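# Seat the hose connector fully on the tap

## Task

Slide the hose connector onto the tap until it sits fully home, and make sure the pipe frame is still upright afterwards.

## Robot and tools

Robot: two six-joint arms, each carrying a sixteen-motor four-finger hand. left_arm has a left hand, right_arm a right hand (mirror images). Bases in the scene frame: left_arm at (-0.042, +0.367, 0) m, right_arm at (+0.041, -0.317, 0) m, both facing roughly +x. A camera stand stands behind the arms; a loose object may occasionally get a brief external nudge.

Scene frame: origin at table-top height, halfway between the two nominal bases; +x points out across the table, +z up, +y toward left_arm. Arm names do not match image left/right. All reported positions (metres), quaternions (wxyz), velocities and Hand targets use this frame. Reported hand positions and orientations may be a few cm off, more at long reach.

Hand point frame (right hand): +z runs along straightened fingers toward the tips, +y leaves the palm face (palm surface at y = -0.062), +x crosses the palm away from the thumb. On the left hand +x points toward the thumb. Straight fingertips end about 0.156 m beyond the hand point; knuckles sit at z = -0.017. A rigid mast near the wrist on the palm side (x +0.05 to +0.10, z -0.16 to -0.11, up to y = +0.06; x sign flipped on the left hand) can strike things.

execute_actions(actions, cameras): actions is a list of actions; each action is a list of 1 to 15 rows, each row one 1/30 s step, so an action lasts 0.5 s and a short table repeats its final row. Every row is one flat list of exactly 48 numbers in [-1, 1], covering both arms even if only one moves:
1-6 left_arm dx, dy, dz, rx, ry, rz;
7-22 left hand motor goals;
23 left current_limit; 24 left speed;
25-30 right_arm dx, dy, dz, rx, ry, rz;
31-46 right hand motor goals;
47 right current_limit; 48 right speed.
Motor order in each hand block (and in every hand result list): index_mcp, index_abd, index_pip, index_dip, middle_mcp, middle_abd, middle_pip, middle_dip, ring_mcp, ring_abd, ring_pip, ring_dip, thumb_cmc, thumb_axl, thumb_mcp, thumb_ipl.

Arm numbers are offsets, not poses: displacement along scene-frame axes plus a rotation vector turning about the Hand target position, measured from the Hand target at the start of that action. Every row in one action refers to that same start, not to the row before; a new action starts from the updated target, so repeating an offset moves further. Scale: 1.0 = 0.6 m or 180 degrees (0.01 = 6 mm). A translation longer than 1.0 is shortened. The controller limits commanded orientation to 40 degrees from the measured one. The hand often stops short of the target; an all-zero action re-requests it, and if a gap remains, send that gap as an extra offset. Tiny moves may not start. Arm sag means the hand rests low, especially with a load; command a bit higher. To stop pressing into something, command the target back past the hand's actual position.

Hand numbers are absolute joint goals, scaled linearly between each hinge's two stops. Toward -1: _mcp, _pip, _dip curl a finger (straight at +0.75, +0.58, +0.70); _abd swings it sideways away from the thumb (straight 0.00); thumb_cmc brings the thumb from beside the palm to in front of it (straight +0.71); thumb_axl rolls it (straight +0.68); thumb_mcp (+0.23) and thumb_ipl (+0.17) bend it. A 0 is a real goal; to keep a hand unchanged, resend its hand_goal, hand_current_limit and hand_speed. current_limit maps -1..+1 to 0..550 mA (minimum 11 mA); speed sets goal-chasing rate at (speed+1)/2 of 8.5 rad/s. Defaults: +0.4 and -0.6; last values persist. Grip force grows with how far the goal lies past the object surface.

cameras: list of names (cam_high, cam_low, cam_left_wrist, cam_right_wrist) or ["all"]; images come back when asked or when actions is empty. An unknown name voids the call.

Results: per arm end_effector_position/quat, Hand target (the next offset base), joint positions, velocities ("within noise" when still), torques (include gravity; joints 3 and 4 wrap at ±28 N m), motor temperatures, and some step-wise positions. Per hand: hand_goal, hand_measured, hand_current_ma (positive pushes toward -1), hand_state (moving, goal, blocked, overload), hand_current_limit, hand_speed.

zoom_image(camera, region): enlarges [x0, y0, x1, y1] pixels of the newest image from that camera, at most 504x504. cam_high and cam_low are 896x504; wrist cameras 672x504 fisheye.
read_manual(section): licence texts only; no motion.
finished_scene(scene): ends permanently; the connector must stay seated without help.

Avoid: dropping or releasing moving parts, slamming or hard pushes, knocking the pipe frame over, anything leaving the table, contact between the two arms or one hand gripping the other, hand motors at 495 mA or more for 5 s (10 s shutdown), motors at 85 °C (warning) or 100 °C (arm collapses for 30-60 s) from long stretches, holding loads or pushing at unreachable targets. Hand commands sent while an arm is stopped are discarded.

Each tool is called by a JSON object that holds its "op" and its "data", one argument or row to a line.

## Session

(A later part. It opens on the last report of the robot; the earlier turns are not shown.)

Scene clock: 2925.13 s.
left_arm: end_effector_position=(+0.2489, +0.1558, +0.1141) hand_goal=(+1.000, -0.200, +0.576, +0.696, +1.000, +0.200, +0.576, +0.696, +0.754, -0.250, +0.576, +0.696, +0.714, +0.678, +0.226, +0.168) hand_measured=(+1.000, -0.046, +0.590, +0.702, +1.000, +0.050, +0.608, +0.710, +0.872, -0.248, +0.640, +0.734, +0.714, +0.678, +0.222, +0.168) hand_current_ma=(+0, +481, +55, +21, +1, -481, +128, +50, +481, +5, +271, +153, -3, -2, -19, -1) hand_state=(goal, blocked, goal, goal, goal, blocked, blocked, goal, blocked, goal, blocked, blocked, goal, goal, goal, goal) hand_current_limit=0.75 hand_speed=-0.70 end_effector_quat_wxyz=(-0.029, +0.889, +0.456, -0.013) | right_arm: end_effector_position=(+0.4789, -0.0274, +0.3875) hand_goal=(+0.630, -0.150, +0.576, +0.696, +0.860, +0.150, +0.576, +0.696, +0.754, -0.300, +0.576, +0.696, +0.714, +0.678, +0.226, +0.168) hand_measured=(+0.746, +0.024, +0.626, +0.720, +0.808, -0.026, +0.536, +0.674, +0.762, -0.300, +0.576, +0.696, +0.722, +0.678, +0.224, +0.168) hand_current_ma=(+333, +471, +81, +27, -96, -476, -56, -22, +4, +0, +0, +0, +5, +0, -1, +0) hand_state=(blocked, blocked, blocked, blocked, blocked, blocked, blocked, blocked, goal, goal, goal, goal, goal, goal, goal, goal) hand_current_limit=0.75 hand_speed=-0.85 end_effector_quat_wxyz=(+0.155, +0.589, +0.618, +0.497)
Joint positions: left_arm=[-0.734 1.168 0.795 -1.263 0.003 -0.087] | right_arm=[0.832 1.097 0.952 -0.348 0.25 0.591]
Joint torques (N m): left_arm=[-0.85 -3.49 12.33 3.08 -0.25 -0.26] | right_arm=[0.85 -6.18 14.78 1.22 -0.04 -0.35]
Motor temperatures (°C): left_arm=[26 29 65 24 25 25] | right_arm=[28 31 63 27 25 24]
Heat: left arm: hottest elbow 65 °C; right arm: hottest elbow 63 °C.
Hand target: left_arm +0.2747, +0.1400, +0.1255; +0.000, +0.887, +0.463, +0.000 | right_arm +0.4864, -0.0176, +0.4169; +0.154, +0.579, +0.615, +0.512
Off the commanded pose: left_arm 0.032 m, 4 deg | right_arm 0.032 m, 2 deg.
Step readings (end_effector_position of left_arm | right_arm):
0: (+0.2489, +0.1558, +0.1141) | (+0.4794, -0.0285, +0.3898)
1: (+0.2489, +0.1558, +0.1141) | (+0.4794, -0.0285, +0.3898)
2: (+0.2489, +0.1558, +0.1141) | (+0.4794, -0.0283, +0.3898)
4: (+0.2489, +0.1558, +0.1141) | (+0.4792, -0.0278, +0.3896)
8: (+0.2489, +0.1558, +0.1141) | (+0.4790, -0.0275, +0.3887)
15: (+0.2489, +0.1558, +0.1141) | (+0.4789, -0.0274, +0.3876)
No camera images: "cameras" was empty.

{"op": "execute_actions", "data": {
  "actions": [
    [[0,0,0,0,0,0,1.0,-0.2,0.576,0.696,1.0,0.2,0.576,0.696,0.754,-0.25,0.576,0.696,0.714,0.678,0.226,0.168,0.75,-0.7,0.008,-0.001,0.016,0,0,0,0.63,-0.15,0.576,0.696,0.86,0.15,0.576,0.696,0.754,-0.3,0.576,0.696,0.714,0.678,0.226,0.168,0.75,-0.85]]
  ],
  "cameras": ["cam_high","cam_right_wrist"]
}}

{"op": "zoom_image", "data": {
  "camera": "cam_high",
  "region": [420, 210, 465, 245]
}}

{"op": "zoom_image", "data": {
  "camera": "cam_right_wrist",
  "region": [260, 40, 440, 190]
}}

Scene clock: 2942.20 s.
left_arm: end_effector_position=(+0.2489, +0.1558, +0.1141) hand_goal=(+1.000, -0.200, +0.576, +0.696, +1.000, +0.200, +0.576, +0.696, +0.754, -0.250, +0.576, +0.696, +0.714, +0.678, +0.226, +0.168) hand_measured=(+1.000, -0.046, +0.590, +0.702, +1.000, +0.050, +0.608, +0.710, +0.872, -0.248, +0.640, +0.734, +0.714, +0.678, +0.222, +0.168) hand_current_ma=(+0, +481, +55, +21, +1, -481, +128, +50, +481, +5, +271, +153, -3, -2, -19, -1) hand_state=(goal, blocked, goal, goal, goal, blocked, blocked, goal, blocked, goal, blocked, blocked, goal, goal, goal, goal) hand_current_limit=0.75 hand_speed=-0.70 end_effector_quat_wxyz=(-0.029, +0.889, +0.456, -0.013) | right_arm: end_effector_position=(+0.4828, -0.0261, +0.3946) hand_goal=(+0.630, -0.150, +0.576, +0.696, +0.860, +0.150, +0.576, +0.696, +0.754, -0.300, +0.576, +0.696, +0.714, +0.678, +0.226, +0.168) hand_measured=(+0.744, +0.024, +0.626, +0.720, +0.808, -0.026, +0.536, +0.674, +0.762, -0.300, +0.576, +0.696, +0.722, +0.678, +0.224, +0.168) hand_current_ma=(+331, +472, +81, +27, -96, -476, -56, -22, +4, +0, +0, +0, +5, +0, -1, +0) hand_state=(blocked, blocked, blocked, blocked, blocked, blocked, blocked, blocked, goal, goal, goal, goal, goal, goal, goal, goal) hand_current_limit=0.75 hand_speed=-0.85 end_effector_quat_wxyz=(+0.152, +0.589, +0.620, +0.496)
Joint positions: left_arm=[-0.734 1.168 0.795 -1.263 0.003 -0.087] | right_arm=[0.825 1.104 0.98 -0.372 0.239 0.591]
Joint torques (N m): left_arm=[-0.91 -3.55 12.33 3.11 -0.24 -0.26] | right_arm=[0.67 -6.83 14.84 1.26 0.03 -0.38]
Motor temperatures (°C): left_arm=[26 29 65 24 25 25] | right_arm=[28 31 68 27 25 24]
Heat: left arm: hottest elbow 65 °C; right arm: hottest elbow 68 °C.
Hand target: left_arm +0.2747, +0.1400, +0.1256; +0.000, +0.887, +0.463, +0.000 | right_arm +0.4912, -0.0182, +0.4265; +0.154, +0.579, +0.615, +0.512
Off the commanded pose: left_arm 0.032 m, 4 deg | right_arm 0.034 m, 2 deg.
Step readings (end_effector_position of left_arm | right_arm):
0: (+0.2489, +0.1558, +0.1141) | (+0.4789, -0.0274, +0.3875)
1: (+0.2489, +0.1558, +0.1141) | (+0.4789, -0.0274, +0.3876)
2: (+0.2489, +0.1558, +0.1141) | (+0.4790, -0.0273, +0.3879)
4: (+0.2489, +0.1558, +0.1141) | (+0.4797, -0.0268, +0.3891)
8: (+0.2489, +0.1558, +0.1141) | (+0.4820, -0.0267, +0.3945)
15: (+0.2489, +0.1558, +0.1141) | (+0.4826, -0.0263, +0.3946)
camera_calibration:
cam_right_wrist: T_world_to_cam=[[0.526351, -0.812972, 0.249061, -0.347336], [-0.763819, -0.580783, -0.281553, 0.419299], [0.373545, -0.0420414, -0.926659, 0.314533], [0, 0, 0, 1]] pos_world=[0.385597, -0.0256296, 0.496028]
Images, in order (width x height): cam_high 896x504, cam_right_wrist 672x504.

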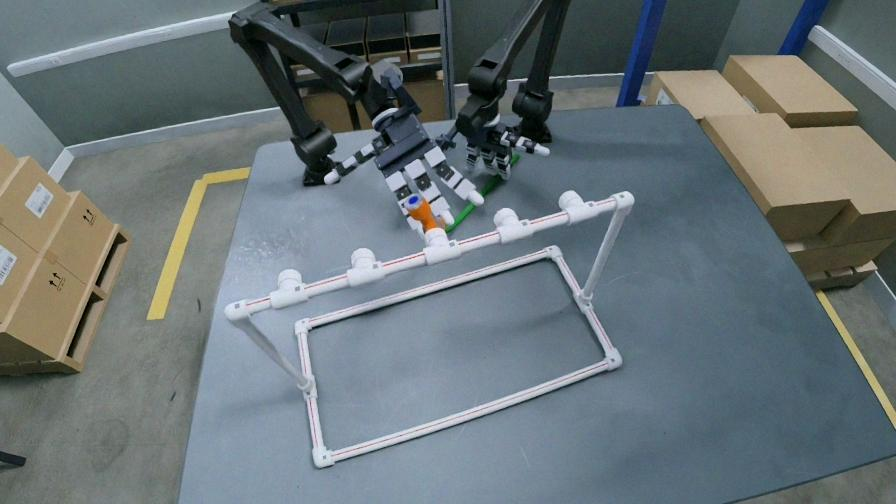

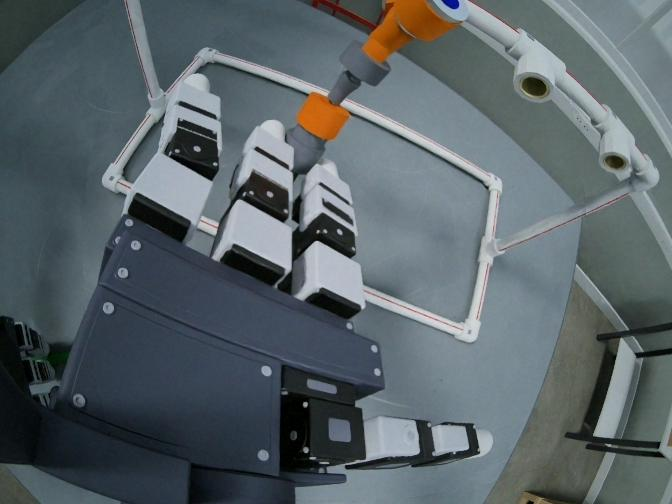

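Scaled by 11.200 from the camera's 896x504 image, which has a finer 1280x720 frame.

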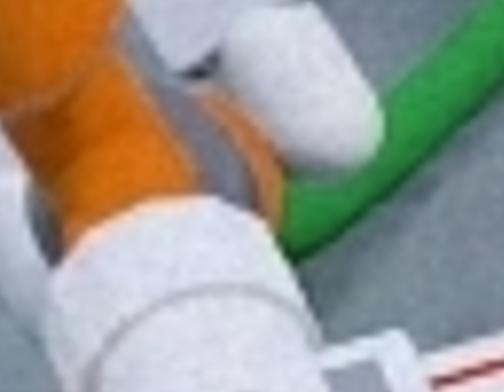

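Scaled by 2.800 from the camera's 672x504 image, which has a finer 960x720 frame.

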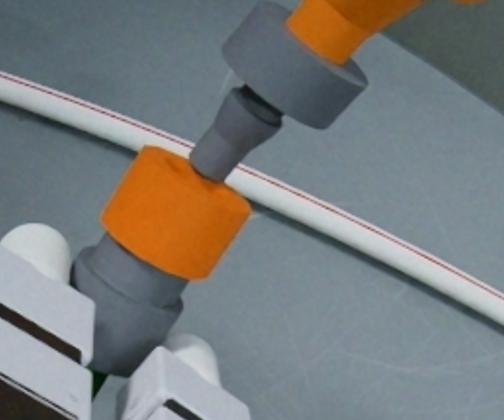

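{"op": "execute_actions", "data": {
  "actions": [
    [[0,0,0,0,0,0,1.0,-0.2,0.576,0.696,1.0,0.2,0.576,0.696,0.754,-0.25,0.576,0.696,0.714,0.678,0.226,0.168,0.75,-0.7,0.01,-0.003,0.003,0,0,0,0.63,-0.15,0.576,0.696,0.86,0.15,0.576,0.696,0.754,-0.3,0.576,0.696,0.714,0.678,0.226,0.168,0.75,-0.85]]
  ],
  "cameras": ["cam_high","cam_right_wrist"]
}}

{"op": "zoom_image", "data": {
  "camera": "cam_high",
  "region": [420, 210, 465, 245]
}}

{"op": "zoom_image", "data": {
  "camera": "cam_right_wrist",
  "region": [260, 40, 440, 190]
}}

Scene clock: 2979.93 s.
left_arm: end_effector_position=(+0.2489, +0.1558, +0.1141) hand_goal=(+1.000, -0.200, +0.576, +0.696, +1.000, +0.200, +0.576, +0.696, +0.754, -0.250, +0.576, +0.696, +0.714, +0.678, +0.226, +0.168) hand_measured=(+1.000, -0.046, +0.590, +0.702, +1.000, +0.050, +0.608, +0.710, +0.872, -0.248, +0.640, +0.734, +0.714, +0.678, +0.222, +0.168) hand_current_ma=(+0, +481, +55, +21, +1, -481, +128, +50, +481, +5, +271, +153, -3, -2, -19, -1) hand_state=(goal, blocked, goal, goal, goal, blocked, blocked, goal, blocked, goal, blocked, blocked, goal, goal, goal, goal) hand_current_limit=0.75 hand_speed=-0.70 end_effector_quat_wxyz=(-0.029, +0.889, +0.456, -0.013) | right_arm: end_effector_position=(+0.4882, -0.0272, +0.3940) hand_goal=(+0.630, -0.150, +0.576, +0.696, +0.860, +0.150, +0.576, +0.696, +0.754, -0.300, +0.576, +0.696, +0.714, +0.678, +0.226, +0.168) hand_measured=(+0.744, +0.024, +0.626, +0.720, +0.806, -0.026, +0.536, +0.674, +0.762, -0.300, +0.576, +0.696, +0.722, +0.678, +0.224, +0.168) hand_current_ma=(+331, +472, +81, +27, -99, -476, -57, -22, +4, +0, +0, +0, +5, +0, -1, +0) hand_state=(blocked, blocked, blocked, blocked, blocked, blocked, blocked, blocked, goal, goal, goal, goal, goal, goal, goal, goal) hand_current_limit=0.75 hand_speed=-0.85 end_effector_quat_wxyz=(+0.150, +0.590, +0.620, +0.494)
Joint positions: left_arm=[-0.734 1.168 0.795 -1.263 0.003 -0.087] | right_arm=[0.811 1.113 0.987 -0.373 0.224 0.587]
Joint torques (N m): left_arm=[-0.85 -3.55 12.33 3.12 -0.25 -0.26] | right_arm=[0.91 -6.89 15.12 1.5 0.1 -0.43]
Motor temperatures (°C): left_arm=[26 29 65 24 25 25] | right_arm=[28 31 76 27 25 24]
Heat: left arm: hottest elbow 65 °C; right arm: hottest elbow 76 °C.
Hand target: left_arm +0.2747, +0.1400, +0.1256; +0.000, +0.887, +0.463, +0.000 | right_arm +0.4971, -0.0199, +0.4283; +0.154, +0.579, +0.615, +0.512
Off the commanded pose: left_arm 0.032 m, 4 deg | right_arm 0.036 m, 3 deg.
Step readings (end_effector_position of left_arm | right_arm):
0: (+0.2489, +0.1558, +0.1141) | (+0.4828, -0.0261, +0.3946)
1: (+0.2489, +0.1558, +0.1141) | (+0.4827, -0.0260, +0.3946)
2: (+0.2489, +0.1558, +0.1141) | (+0.4829, -0.0260, +0.3945)
4: (+0.2489, +0.1558, +0.1141) | (+0.4840, -0.0259, +0.3947)
8: (+0.2489, +0.1558, +0.1141) | (+0.4871, -0.0272, +0.3942)
15: (+0.2489, +0.1558, +0.1141) | (+0.4882, -0.0272, +0.3937)
camera_calibration:
cam_right_wrist: T_world_to_cam=[[0.528537, -0.812444, 0.246139, -0.350775], [-0.764638, -0.581565, -0.277688, 0.42145], [0.368751, -0.0414388, -0.928604, 0.314956], [0, 0, 0, 1]] pos_world=[0.391513, -0.026833, 0.495841]
Images, in order (width x height): cam_high 896x504, cam_right_wrist 672x504.

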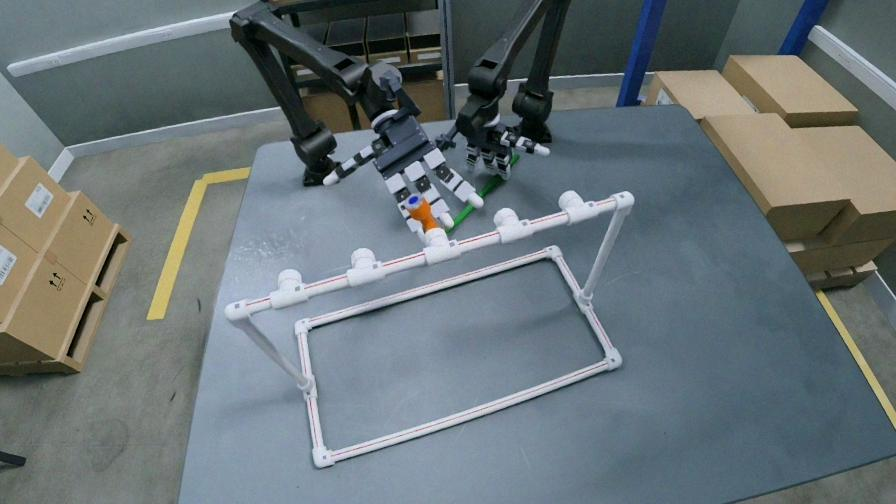

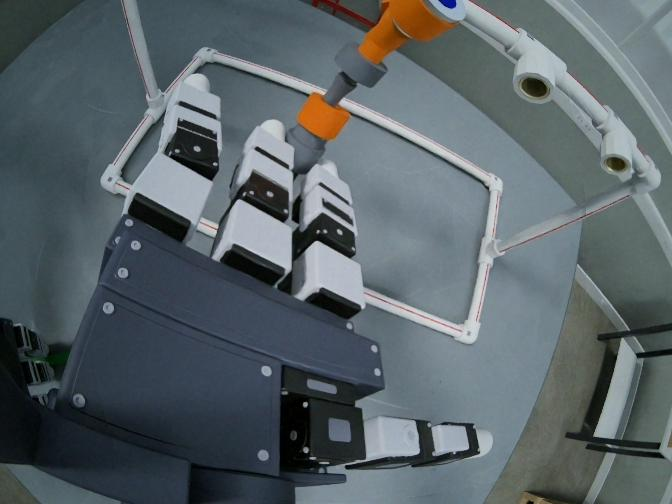

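Scaled by 11.200 from the camera's 896x504 image, which has a finer 1280x720 frame.

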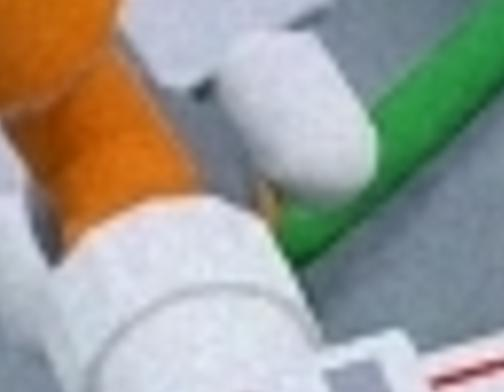

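Scaled by 2.800 from the camera's 672x504 image, which has a finer 960x720 frame.

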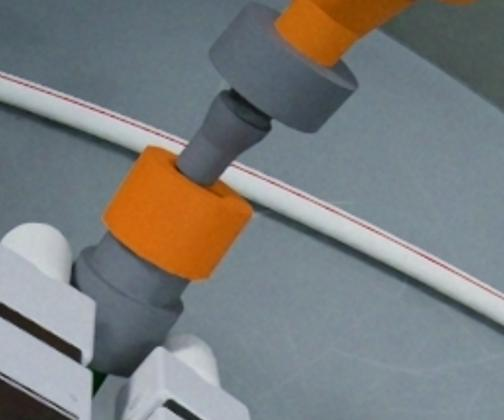

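{"op": "execute_actions", "data": {
  "actions": [
    [[0,0,0,0,0,0,1.0,-0.2,0.576,0.696,1.0,0.2,0.576,0.696,0.754,-0.25,0.576,0.696,0.714,0.678,0.226,0.168,0.75,-0.7,0.012,-0.004,0.014,0,0,0,0.63,-0.15,0.576,0.696,0.86,0.15,0.576,0.696,0.754,-0.3,0.576,0.696,0.714,0.678,0.226,0.168,0.75,-0.85]]
  ],
  "cameras": ["cam_high","cam_right_wrist"]
}}

{"op": "zoom_image", "data": {
  "camera": "cam_right_wrist",
  "region": [260, 40, 440, 190]
}}

Scene clock: 3006.90 s.
left_arm: end_effector_position=(+0.2492, +0.1554, +0.1143) hand_goal=(+1.000, -0.200, +0.576, +0.696, +1.000, +0.200, +0.576, +0.696, +0.754, -0.250, +0.576, +0.696, +0.714, +0.678, +0.226, +0.168) hand_measured=(+1.000, -0.046, +0.592, +0.702, +1.000, +0.050, +0.608, +0.710, +0.872, -0.248, +0.640, +0.734, +0.714, +0.678, +0.222, +0.168) hand_current_ma=(+0, +481, +58, +21, +1, -481, +128, +50, +481, +5, +271, +153, -3, -2, -19, -1) hand_state=(goal, blocked, goal, goal, goal, blocked, blocked, goal, blocked, goal, blocked, blocked, goal, goal, goal, goal) hand_current_limit=0.75 hand_speed=-0.70 end_effector_quat_wxyz=(-0.029, +0.890, +0.456, -0.013) | right_arm: end_effector_position=(+0.4943, -0.0275, +0.3980) hand_goal=(+0.630, -0.150, +0.576, +0.696, +0.860, +0.150, +0.576, +0.696, +0.754, -0.300, +0.576, +0.696, +0.714, +0.678, +0.226, +0.168) hand_measured=(+0.744, +0.024, +0.626, +0.720, +0.806, -0.026, +0.536, +0.674, +0.762, -0.300, +0.576, +0.696, +0.722, +0.678, +0.224, +0.168) hand_current_ma=(+331, +472, +81, +27, -103, -476, -58, -22, +4, +0, +0, +0, +5, +0, -1, +0) hand_state=(blocked, blocked, blocked, blocked, blocked, blocked, blocked, blocked, goal, goal, goal, goal, goal, goal, goal, goal) hand_current_limit=0.75 hand_speed=-0.85 end_effector_quat_wxyz=(+0.147, +0.591, +0.623, +0.491)
Joint positions: left_arm=[-0.734 1.169 0.796 -1.263 0.003 -0.086] | right_arm=[0.797 1.123 1.011 -0.394 0.205 0.581]
Joint torques (N m): left_arm=[-0.85 -3.6 12.25 3.1 -0.25 -0.27] | right_arm=[0.79 -7 15.45 1.47 0.23 -0.44]
Motor temperatures (°C): left_arm=[26 29 65 24 25 25] | right_arm=[28 30 71 27 25 24]
Heat: left arm: hottest elbow 65 °C; right arm: hottest elbow 71 °C.
Hand target: left_arm +0.2748, +0.1400, +0.1257; +0.000, +0.887, +0.463, +0.000 | right_arm +0.5044, -0.0224, +0.4366; +0.154, +0.580, +0.615, +0.512
Off the commanded pose: left_arm 0.032 m, 4 deg | right_arm 0.040 m, 3 deg.
Step readings (end_effector_position of left_arm | right_arm):
0: (+0.2489, +0.1558, +0.1141) | (+0.4882, -0.0272, +0.3940)
1: (+0.2489, +0.1558, +0.1141) | (+0.4883, -0.0273, +0.3939)
2: (+0.2489, +0.1558, +0.1141) | (+0.4884, -0.0270, +0.3943)
4: (+0.2489, +0.1558, +0.1141) | (+0.4897, -0.0271, +0.3953)
8: (+0.2491, +0.1556, +0.1144) | (+0.4929, -0.0275, +0.3974)
15: (+0.2492, +0.1554, +0.1143) | (+0.4943, -0.0275, +0.3981)
camera_calibration:
cam_right_wrist: T_world_to_cam=[[0.534397, -0.809388, 0.243538, -0.357037], [-0.764363, -0.585761, -0.269504, 0.423551], [0.360789, -0.042129, -0.931696, 0.321525], [0, 0, 0, 1]] pos_world=[0.398544, -0.0273366, 0.500664]
Images, in order (width x height): cam_high 896x504, cam_right_wrist 672x504.

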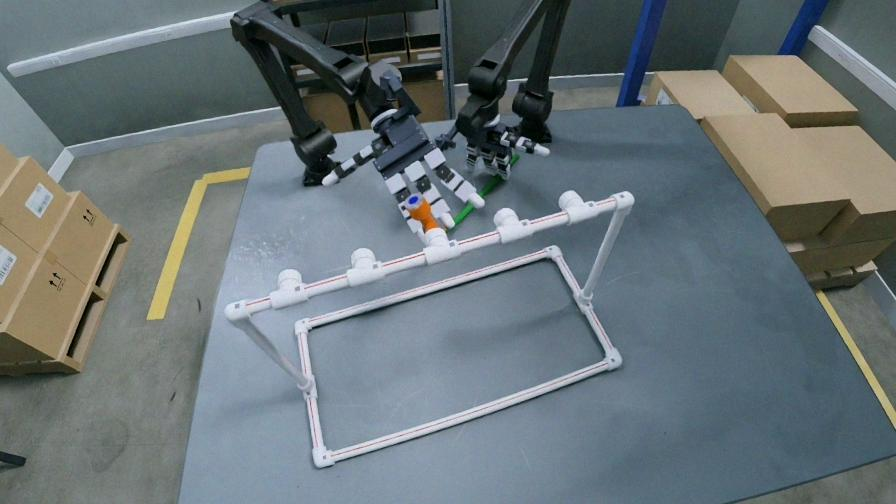

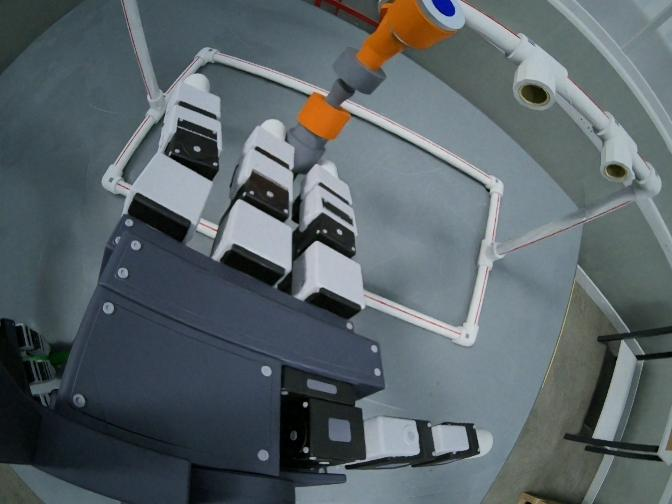

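Scaled by 2.800 from the camera's 672x504 image, which has a finer 960x720 frame.

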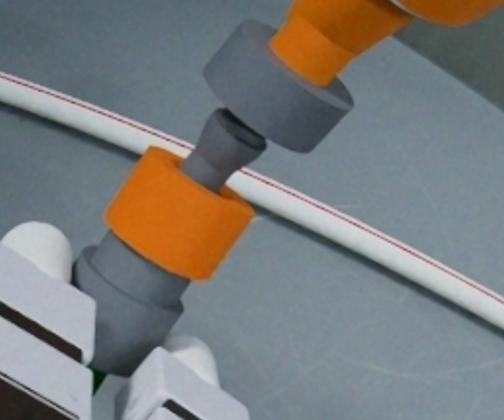

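{"op": "execute_actions", "data": {
  "actions": [
    [[0,0,0,0,0,0,1.0,-0.2,0.576,0.696,1.0,0.2,0.576,0.696,0.754,-0.25,0.576,0.696,0.714,0.678,0.226,0.168,0.75,-0.7,0.0115,-0.013,0.0165,0,0,0,0.63,-0.15,0.576,0.696,0.86,0.15,0.576,0.696,0.754,-0.3,0.576,0.696,0.714,0.678,0.226,0.168,0.75,-0.85]]
  ],
  "cameras": ["cam_high","cam_right_wrist"]
}}

{"op": "zoom_image", "data": {
  "camera": "cam_right_wrist",
  "region": [260, 40, 440, 190]
}}

Scene clock: 3024.43 s.
left_arm: end_effector_position=(+0.2491, +0.1553, +0.1143) hand_goal=(+1.000, -0.200, +0.576, +0.696, +1.000, +0.200, +0.576, +0.696, +0.754, -0.250, +0.576, +0.696, +0.714, +0.678, +0.226, +0.168) hand_measured=(+1.000, -0.046, +0.592, +0.702, +1.000, +0.050, +0.608, +0.710, +0.872, -0.248, +0.640, +0.734, +0.714, +0.678, +0.222, +0.168) hand_current_ma=(+0, +481, +63, +24, +1, -481, +128, +50, +481, +5, +271, +153, -3, -2, -19, -1) hand_state=(goal, blocked, goal, goal, goal, blocked, blocked, goal, blocked, goal, blocked, blocked, goal, goal, goal, goal) hand_current_limit=0.75 hand_speed=-0.70 end_effector_quat_wxyz=(-0.029, +0.890, +0.455, -0.013) | right_arm: end_effector_position=(+0.4994, -0.0299, +0.4035) hand_goal=(+0.630, -0.150, +0.576, +0.696, +0.860, +0.150, +0.576, +0.696, +0.754, -0.300, +0.576, +0.696, +0.714, +0.678, +0.226, +0.168) hand_measured=(+0.744, +0.024, +0.628, +0.722, +0.804, -0.026, +0.534, +0.674, +0.762, -0.300, +0.576, +0.696, +0.722, +0.678, +0.224, +0.168) hand_current_ma=(+331, +472, +86, +30, -105, -476, -59, -22, +4, +0, +0, +0, +5, +0, -1, +0) hand_state=(blocked, blocked, blocked, blocked, blocked, blocked, blocked, blocked, goal, goal, goal, goal, goal, goal, goal, goal) hand_current_limit=0.75 hand_speed=-0.85 end_effector_quat_wxyz=(+0.141, +0.589, +0.627, +0.489)
Joint positions: left_arm=[-0.734 1.169 0.796 -1.263 0.003 -0.085] | right_arm=[0.777 1.124 1.032 -0.419 0.175 0.571]
Joint torques (N m): left_arm=[-0.85 -3.66 12.25 3.1 -0.24 -0.28] | right_arm=[-0.32 -7.65 15.46 1.5 0.41 -0.5]
Motor temperatures (°C): left_arm=[26 29 63 24 25 25] | right_arm=[28 30 70 27 25 24]
Heat: left arm: hottest elbow 63 °C; right arm: hottest elbow 70 °C.
Hand target: left_arm +0.2748, +0.1399, +0.1257; +0.000, +0.887, +0.463, +0.000 | right_arm +0.5113, -0.0301, +0.4467; +0.154, +0.579, +0.615, +0.512
Off the commanded pose: left_arm 0.032 m, 4 deg | right_arm 0.045 m, 4 deg.
Step readings (end_effector_position of left_arm | right_arm):
0: (+0.2492, +0.1554, +0.1143) | (+0.4943, -0.0275, +0.3980)
1: (+0.2492, +0.1554, +0.1143) | (+0.4942, -0.0273, +0.3980)
2: (+0.2492, +0.1554, +0.1143) | (+0.4947, -0.0276, +0.3984)
4: (+0.2492, +0.1554, +0.1143) | (+0.4961, -0.0286, +0.3989)
8: (+0.2491, +0.1554, +0.1143) | (+0.4989, -0.0307, +0.4026)
15: (+0.2491, +0.1553, +0.1143) | (+0.4993, -0.0301, +0.4034)
camera_calibration:
cam_right_wrist: T_world_to_cam=[[0.545869, -0.803019, 0.239138, -0.366896], [-0.759925, -0.594708, -0.262367, 0.42214], [0.352903, -0.0385093, -0.934867, 0.330092], [0, 0, 0, 1]] pos_world=[0.404581, -0.0308631, 0.507087]
Images, in order (width x height): cam_high 896x504, cam_right_wrist 672x504.

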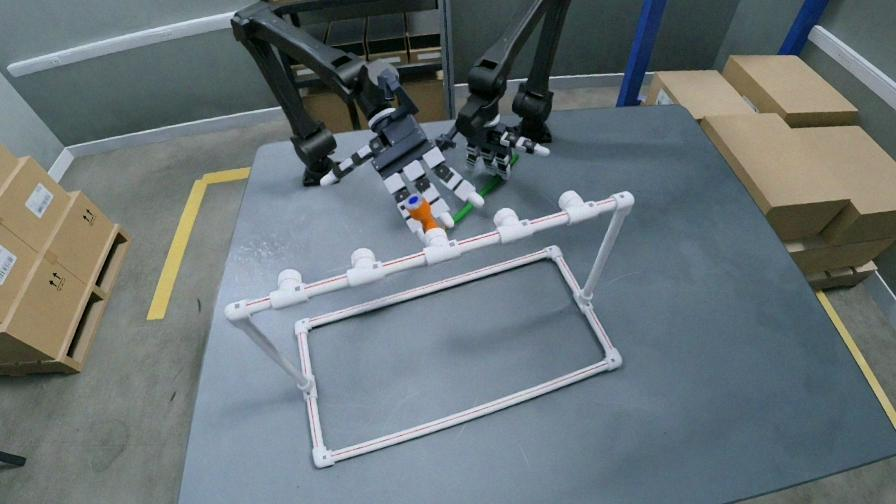

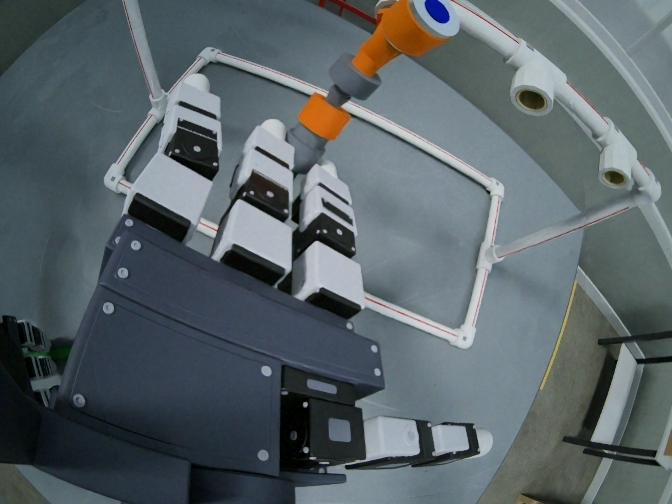

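Scaled by 2.800 from the camera's 672x504 image, which has a finer 960x720 frame.

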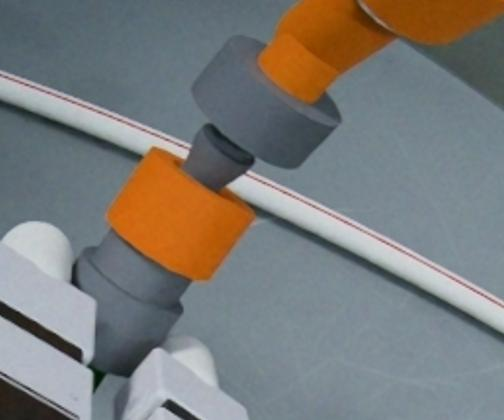

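{"op": "execute_actions", "data": {
  "actions": [
    [[0,0,0,0,0,0,1.0,-0.2,0.576,0.696,1.0,0.2,0.576,0.696,0.754,-0.25,0.576,0.696,0.714,0.678,0.226,0.168,0.75,-0.7,0.011,-0.005,0.0155,0,0,0,0.63,-0.15,0.576,0.696,0.86,0.15,0.576,0.696,0.754,-0.3,0.576,0.696,0.714,0.678,0.226,0.168,0.75,-0.85]]
  ],
  "cameras": ["cam_high","cam_right_wrist"]
}}

{"op": "zoom_image", "data": {
  "camera": "cam_right_wrist",
  "region": [260, 40, 440, 190]
}}

Scene clock: 3032.40 s.
left_arm: end_effector_position=(+0.2491, +0.1552, +0.1143) hand_goal=(+1.000, -0.200, +0.576, +0.696, +1.000, +0.200, +0.576, +0.696, +0.754, -0.250, +0.576, +0.696, +0.714, +0.678, +0.226, +0.168) hand_measured=(+1.000, -0.046, +0.594, +0.704, +1.000, +0.050, +0.608, +0.710, +0.872, -0.248, +0.640, +0.734, +0.714, +0.678, +0.222, +0.168) hand_current_ma=(+0, +481, +67, +26, +1, -481, +128, +50, +481, +4, +271, +153, -3, -2, -19, -1) hand_state=(goal, blocked, goal, goal, goal, blocked, blocked, goal, blocked, goal, blocked, blocked, goal, goal, goal, goal) hand_current_limit=0.75 hand_speed=-0.70 end_effector_quat_wxyz=(-0.029, +0.890, +0.455, -0.013) | right_arm: end_effector_position=(+0.5037, -0.0296, +0.4078) hand_goal=(+0.630, -0.150, +0.576, +0.696, +0.860, +0.150, +0.576, +0.696, +0.754, -0.300, +0.576, +0.696, +0.714, +0.678, +0.226, +0.168) hand_measured=(+0.746, +0.024, +0.630, +0.724, +0.804, -0.026, +0.534, +0.674, +0.762, -0.300, +0.576, +0.696, +0.722, +0.678, +0.224, +0.168) hand_current_ma=(+332, +472, +93, +32, -105, -476, -60, -22, +4, +0, +0, +0, +5, +0, -1, +0) hand_state=(blocked, blocked, blocked, blocked, blocked, blocked, blocked, blocked, goal, goal, goal, goal, goal, goal, goal, goal) hand_current_limit=0.75 hand_speed=-0.85 end_effector_quat_wxyz=(+0.137, +0.589, +0.632, +0.486)
Joint positions: left_arm=[-0.734 1.169 0.796 -1.263 0.003 -0.084] | right_arm=[0.765 1.131 1.055 -0.443 0.155 0.563]
Joint torques (N m): left_arm=[-0.79 -3.6 12.25 3.1 -0.24 -0.29] | right_arm=[-0.67 -7.3 15.8 1.63 0.53 -0.48]
Motor temperatures (°C): left_arm=[26 29 63 24 25 25] | right_arm=[28 31 72 27 25 24]
Heat: left arm: hottest elbow 63 °C; right arm: hottest elbow 72 °C.
Hand target: left_arm +0.2748, +0.1400, +0.1257; +0.000, +0.887, +0.463, +0.000 | right_arm +0.5179, -0.0332, +0.4560; +0.154, +0.580, +0.615, +0.512
Off the commanded pose: left_arm 0.032 m, 4 deg | right_arm 0.050 m, 4 deg.
Step readings (end_effector_position of left_arm | right_arm):
0: (+0.2491, +0.1553, +0.1143) | (+0.4994, -0.0299, +0.4035)
1: (+0.2491, +0.1553, +0.1143) | (+0.4995, -0.0300, +0.4035)
2: (+0.2491, +0.1553, +0.1143) | (+0.4996, -0.0300, +0.4037)
4: (+0.2491, +0.1553, +0.1143) | (+0.5008, -0.0303, +0.4045)
8: (+0.2491, +0.1553, +0.1143) | (+0.5031, -0.0302, +0.4076)
15: (+0.2491, +0.1552, +0.1143) | (+0.5037, -0.0296, +0.4077)
camera_calibration:
cam_right_wrist: T_world_to_cam=[[0.555348, -0.797083, 0.237166, -0.373679], [-0.757033, -0.602591, -0.252558, 0.421007], [0.344223, -0.0392851, -0.938066, 0.338208], [0, 0, 0, 1]] pos_world=[0.409819, -0.0308717, 0.512213]
Images, in order (width x height): cam_high 896x504, cam_right_wrist 672x504.

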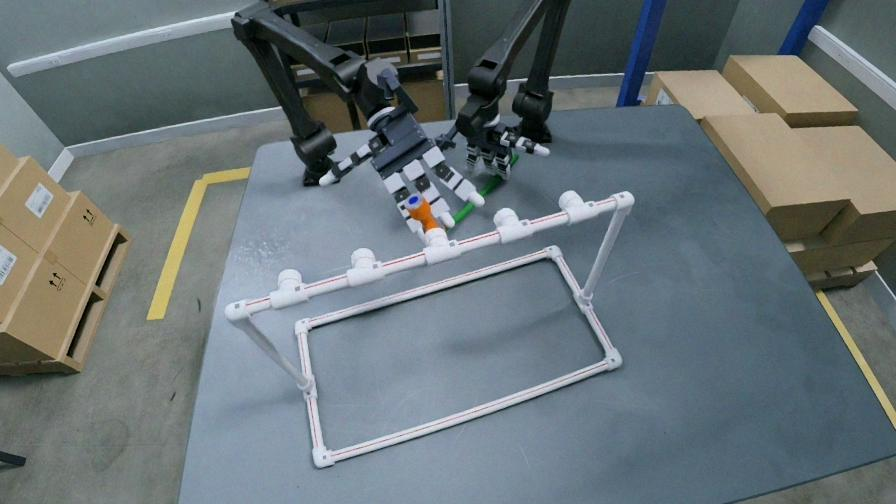

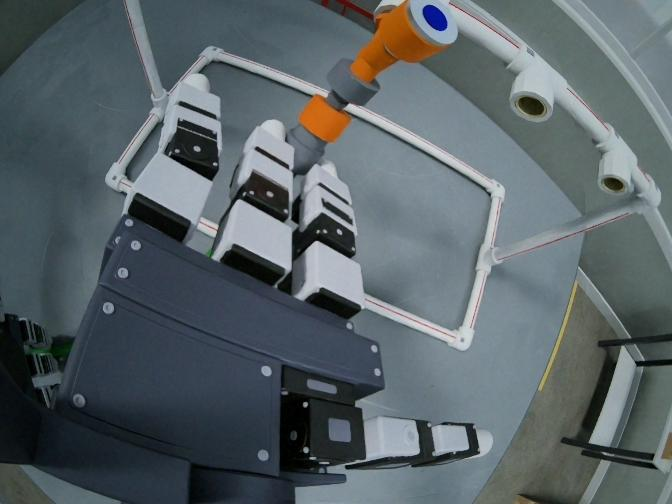

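Scaled by 2.800 from the camera's 672x504 image, which has a finer 960x720 frame.

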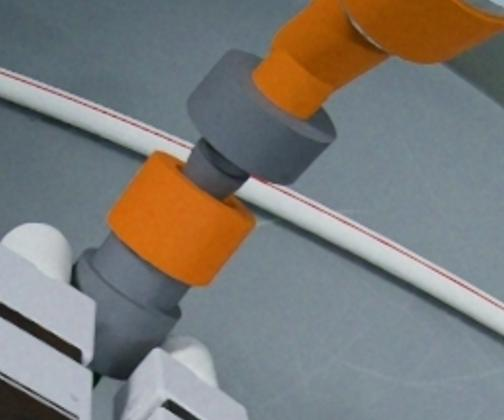

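{"op": "execute_actions", "data": {
  "actions": [
    [[0,0,0,0,0,0,1.0,-0.2,0.576,0.696,1.0,0.2,0.576,0.696,0.754,-0.25,0.576,0.696,0.714,0.678,0.226,0.168,0.75,-0.7,0.011,-0.008,0.0155,0,0,0,0.63,-0.15,0.576,0.696,0.86,0.15,0.576,0.696,0.754,-0.3,0.576,0.696,0.714,0.678,0.226,0.168,0.75,-0.85]]
  ],
  "cameras": ["cam_high","cam_right_wrist"]
}}

{"op": "zoom_image", "data": {
  "camera": "cam_right_wrist",
  "region": [260, 40, 440, 190]
}}

Scene clock: 3042.97 s.
left_arm: end_effector_position=(+0.2491, +0.1552, +0.1141) hand_goal=(+1.000, -0.200, +0.576, +0.696, +1.000, +0.200, +0.576, +0.696, +0.754, -0.250, +0.576, +0.696, +0.714, +0.678, +0.226, +0.168) hand_measured=(+1.000, -0.046, +0.594, +0.704, +1.000, +0.050, +0.608, +0.710, +0.872, -0.248, +0.640, +0.734, +0.714, +0.678, +0.222, +0.168) hand_current_ma=(+0, +481, +71, +27, +1, -481, +128, +50, +481, +3, +271, +153, -3, -2, -19, -1) hand_state=(goal, blocked, goal, goal, goal, blocked, blocked, goal, blocked, goal, blocked, blocked, goal, goal, goal, goal) hand_current_limit=0.75 hand_speed=-0.70 end_effector_quat_wxyz=(-0.029, +0.890, +0.454, -0.013) | right_arm: end_effector_position=(+0.5083, -0.0309, +0.4121) hand_goal=(+0.630, -0.150, +0.576, +0.696, +0.860, +0.150, +0.576, +0.696, +0.754, -0.300, +0.576, +0.696, +0.714, +0.678, +0.226, +0.168) hand_measured=(+0.746, +0.024, +0.630, +0.724, +0.824, -0.026, +0.544, +0.674, +0.762, -0.300, +0.576, +0.696, +0.722, +0.678, +0.224, +0.168) hand_current_ma=(+332, +472, +93, +32, -53, -476, -40, -21, +4, +0, +0, +0, +5, +0, -1, +0) hand_state=(blocked, blocked, blocked, blocked, blocked, blocked, blocked, blocked, goal, goal, goal, goal, goal, goal, goal, goal) hand_current_limit=0.75 hand_speed=-0.85 end_effector_quat_wxyz=(+0.133, +0.589, +0.635, +0.483)
Joint positions: left_arm=[-0.734 1.169 0.796 -1.263 0.003 -0.084] | right_arm=[0.75 1.137 1.077 -0.467 0.133 0.557]
Joint torques (N m): left_arm=[-0.91 -3.6 12.23 3.11 -0.24 -0.3] | right_arm=[-1.38 -8.23 16.28 1.69 0.7 -0.53]
Motor temperatures (°C): left_arm=[26 29 63 24 25 25] | right_arm=[28 31 72 27 25 24]
Heat: left arm: hottest elbow 63 °C; right arm: hottest elbow 72 °C.
Hand target: left_arm +0.2747, +0.1400, +0.1256; +0.000, +0.887, +0.463, +0.000 | right_arm +0.5245, -0.0380, +0.4651; +0.154, +0.580, +0.615, +0.512
Off the commanded pose: left_arm 0.032 m, 4 deg | right_arm 0.056 m, 5 deg.
Step readings (end_effector_position of left_arm | right_arm):
0: (+0.2491, +0.1552, +0.1143) | (+0.5037, -0.0296, +0.4078)
1: (+0.2491, +0.1552, +0.1143) | (+0.5037, -0.0295, +0.4078)
2: (+0.2491, +0.1552, +0.1143) | (+0.5039, -0.0296, +0.4079)
4: (+0.2491, +0.1552, +0.1143) | (+0.5051, -0.0299, +0.4088)
8: (+0.2491, +0.1552, +0.1141) | (+0.5069, -0.0303, +0.4101)
15: (+0.2491, +0.1552, +0.1141) | (+0.5083, -0.0309, +0.4123)
camera_calibration:
cam_right_wrist: T_world_to_cam=[[0.563654, -0.792554, 0.232707, -0.38057], [-0.755024, -0.608606, -0.244002, 0.420144], [0.335012, -0.0381662, -0.941441, 0.346768], [0, 0, 0, 1]] pos_world=[0.415557, -0.0326846, 0.517539]
Images, in order (width x height): cam_high 896x504, cam_right_wrist 672x504.

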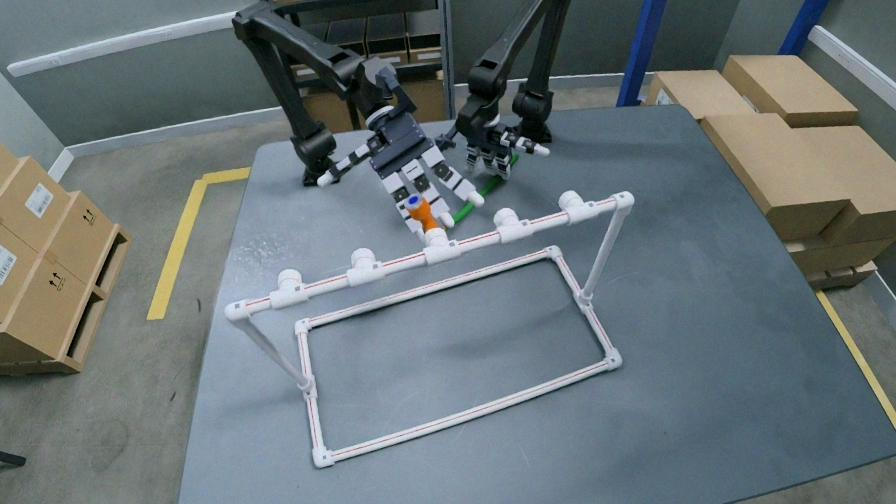

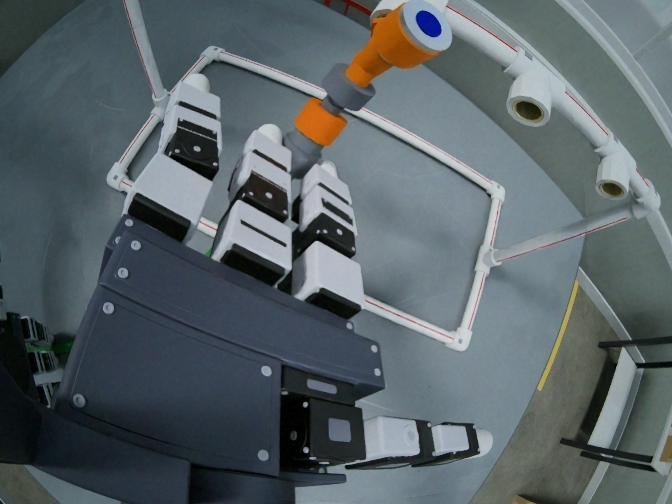

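Scaled by 2.800 from the camera's 672x504 image, which has a finer 960x720 frame.

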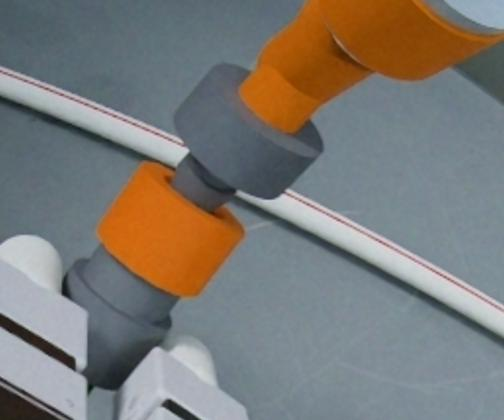

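{"op": "execute_actions", "data": {
  "actions": [
    [[0,0,0,0,0,0,1.0,-0.2,0.576,0.696,1.0,0.2,0.576,0.696,0.754,-0.25,0.576,0.696,0.714,0.678,0.226,0.168,0.75,-0.7,0,0,0,0,0,0,0.6,-0.15,0.5,0.64,0.6,0.15,0.5,0.64,0.754,-0.3,0.576,0.696,0.714,0.678,0.226,0.168,0.77,-0.85]]
  ],
  "cameras": ["cam_high","cam_right_wrist"]
}}

{"op": "zoom_image", "data": {
  "camera": "cam_right_wrist",
  "region": [260, 40, 440, 190]
}}

Scene clock: 3056.77 s.
left_arm: end_effector_position=(+0.2497, +0.1546, +0.1145) hand_goal=(+1.000, -0.200, +0.576, +0.696, +1.000, +0.200, +0.576, +0.696, +0.754, -0.250, +0.576, +0.696, +0.714, +0.678, +0.226, +0.168) hand_measured=(+1.000, -0.046, +0.600, +0.706, +1.000, +0.052, +0.600, +0.708, +0.872, -0.254, +0.640, +0.734, +0.714, +0.678, +0.222, +0.168) hand_current_ma=(+0, +481, +89, +34, +1, -481, +91, +45, +481, -14, +271, +153, -3, -2, -19, -1) hand_state=(goal, blocked, blocked, goal, goal, blocked, blocked, goal, blocked, goal, blocked, blocked, goal, goal, goal, goal) hand_current_limit=0.75 hand_speed=-0.70 end_effector_quat_wxyz=(-0.029, +0.891, +0.453, -0.013) | right_arm: end_effector_position=(+0.5089, -0.0284, +0.4045) hand_goal=(+0.600, -0.150, +0.500, +0.640, +0.600, +0.150, +0.500, +0.640, +0.754, -0.300, +0.576, +0.696, +0.714, +0.678, +0.226, +0.168) hand_measured=(+0.714, +0.024, +0.558, +0.674, +0.702, -0.026, +0.532, +0.654, +0.762, -0.300, +0.576, +0.696, +0.722, +0.678, +0.224, +0.168) hand_current_ma=(+330, +472, +101, +44, +275, -476, +38, +12, +4, +0, +0, +0, +5, +0, -1, +0) hand_state=(blocked, blocked, blocked, blocked, blocked, blocked, blocked, goal, goal, goal, goal, goal, goal, goal, goal, goal) hand_current_limit=0.77 hand_speed=-0.85 end_effector_quat_wxyz=(+0.130, +0.589, +0.643, +0.473)
Joint positions: left_arm=[-0.734 1.171 0.798 -1.263 0.002 -0.081] | right_arm=[0.75 1.145 1.077 -0.482 0.126 0.55]
Joint torques (N m): left_arm=[-0.85 -3.78 12.07 3.11 -0.2 -0.32] | right_arm=[-1.38 -8.41 16.2 2.28 0.98 -0.44]
Motor temperatures (°C): left_arm=[26 29 62 24 25 25] | right_arm=[28 31 73 27 26 24]
Heat: left arm: hottest elbow 62 °C; right arm: hottest elbow 73 °C.
Hand target: left_arm +0.2748, +0.1400, +0.1257; +0.000, +0.886, +0.463, +0.000 | right_arm +0.5245, -0.0379, +0.4653; +0.154, +0.579, +0.615, +0.512
Off the commanded pose: left_arm 0.031 m, 4 deg | right_arm 0.063 m, 6 deg.
Step readings (end_effector_position of left_arm | right_arm):
0: (+0.2491, +0.1552, +0.1141) | (+0.5084, -0.0308, +0.4124)
1: (+0.2491, +0.1552, +0.1141) | (+0.5084, -0.0308, +0.4124)
2: (+0.2491, +0.1552, +0.1141) | (+0.5084, -0.0308, +0.4124)
4: (+0.2491, +0.1552, +0.1141) | (+0.5081, -0.0302, +0.4119)
8: (+0.2491, +0.1551, +0.1142) | (+0.5083, -0.0292, +0.4092)
15: (+0.2493, +0.1549, +0.1144) | (+0.5087, -0.0287, +0.4060)
camera_calibration:
cam_right_wrist: T_world_to_cam=[[0.574846, -0.783331, 0.236526, -0.384134], [-0.753243, -0.619499, -0.22101, 0.409717], [0.319652, -0.0511153, -0.946155, 0.348867], [0, 0, 0, 1]] pos_world=[0.417918, -0.0292524, 0.511492]
Images, in order (width x height): cam_high 896x504, cam_right_wrist 672x504.

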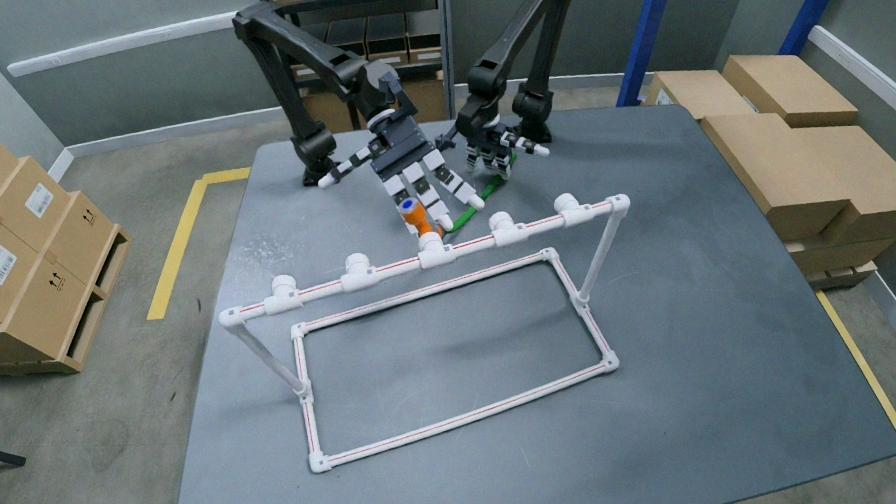

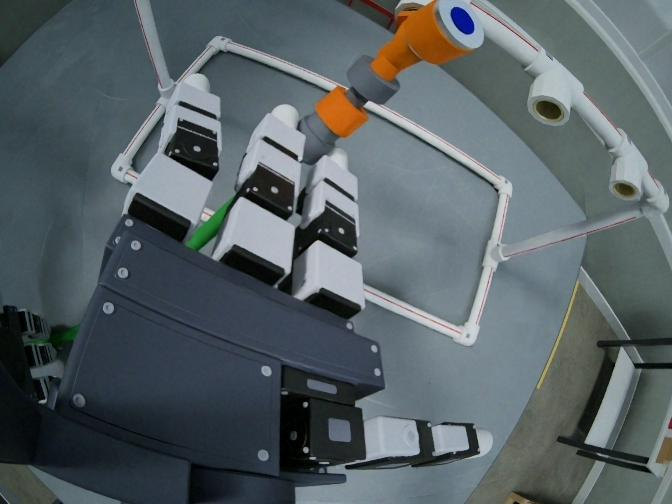

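Scaled by 2.800 from the camera's 672x504 image, which has a finer 960x720 frame.

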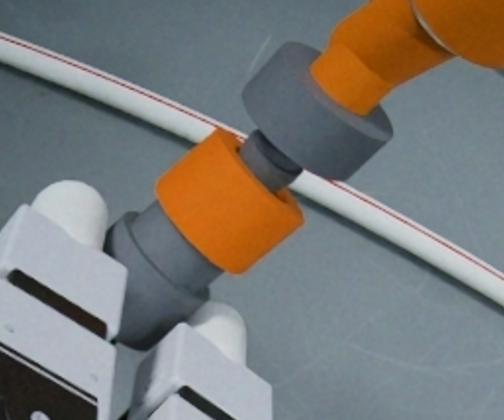

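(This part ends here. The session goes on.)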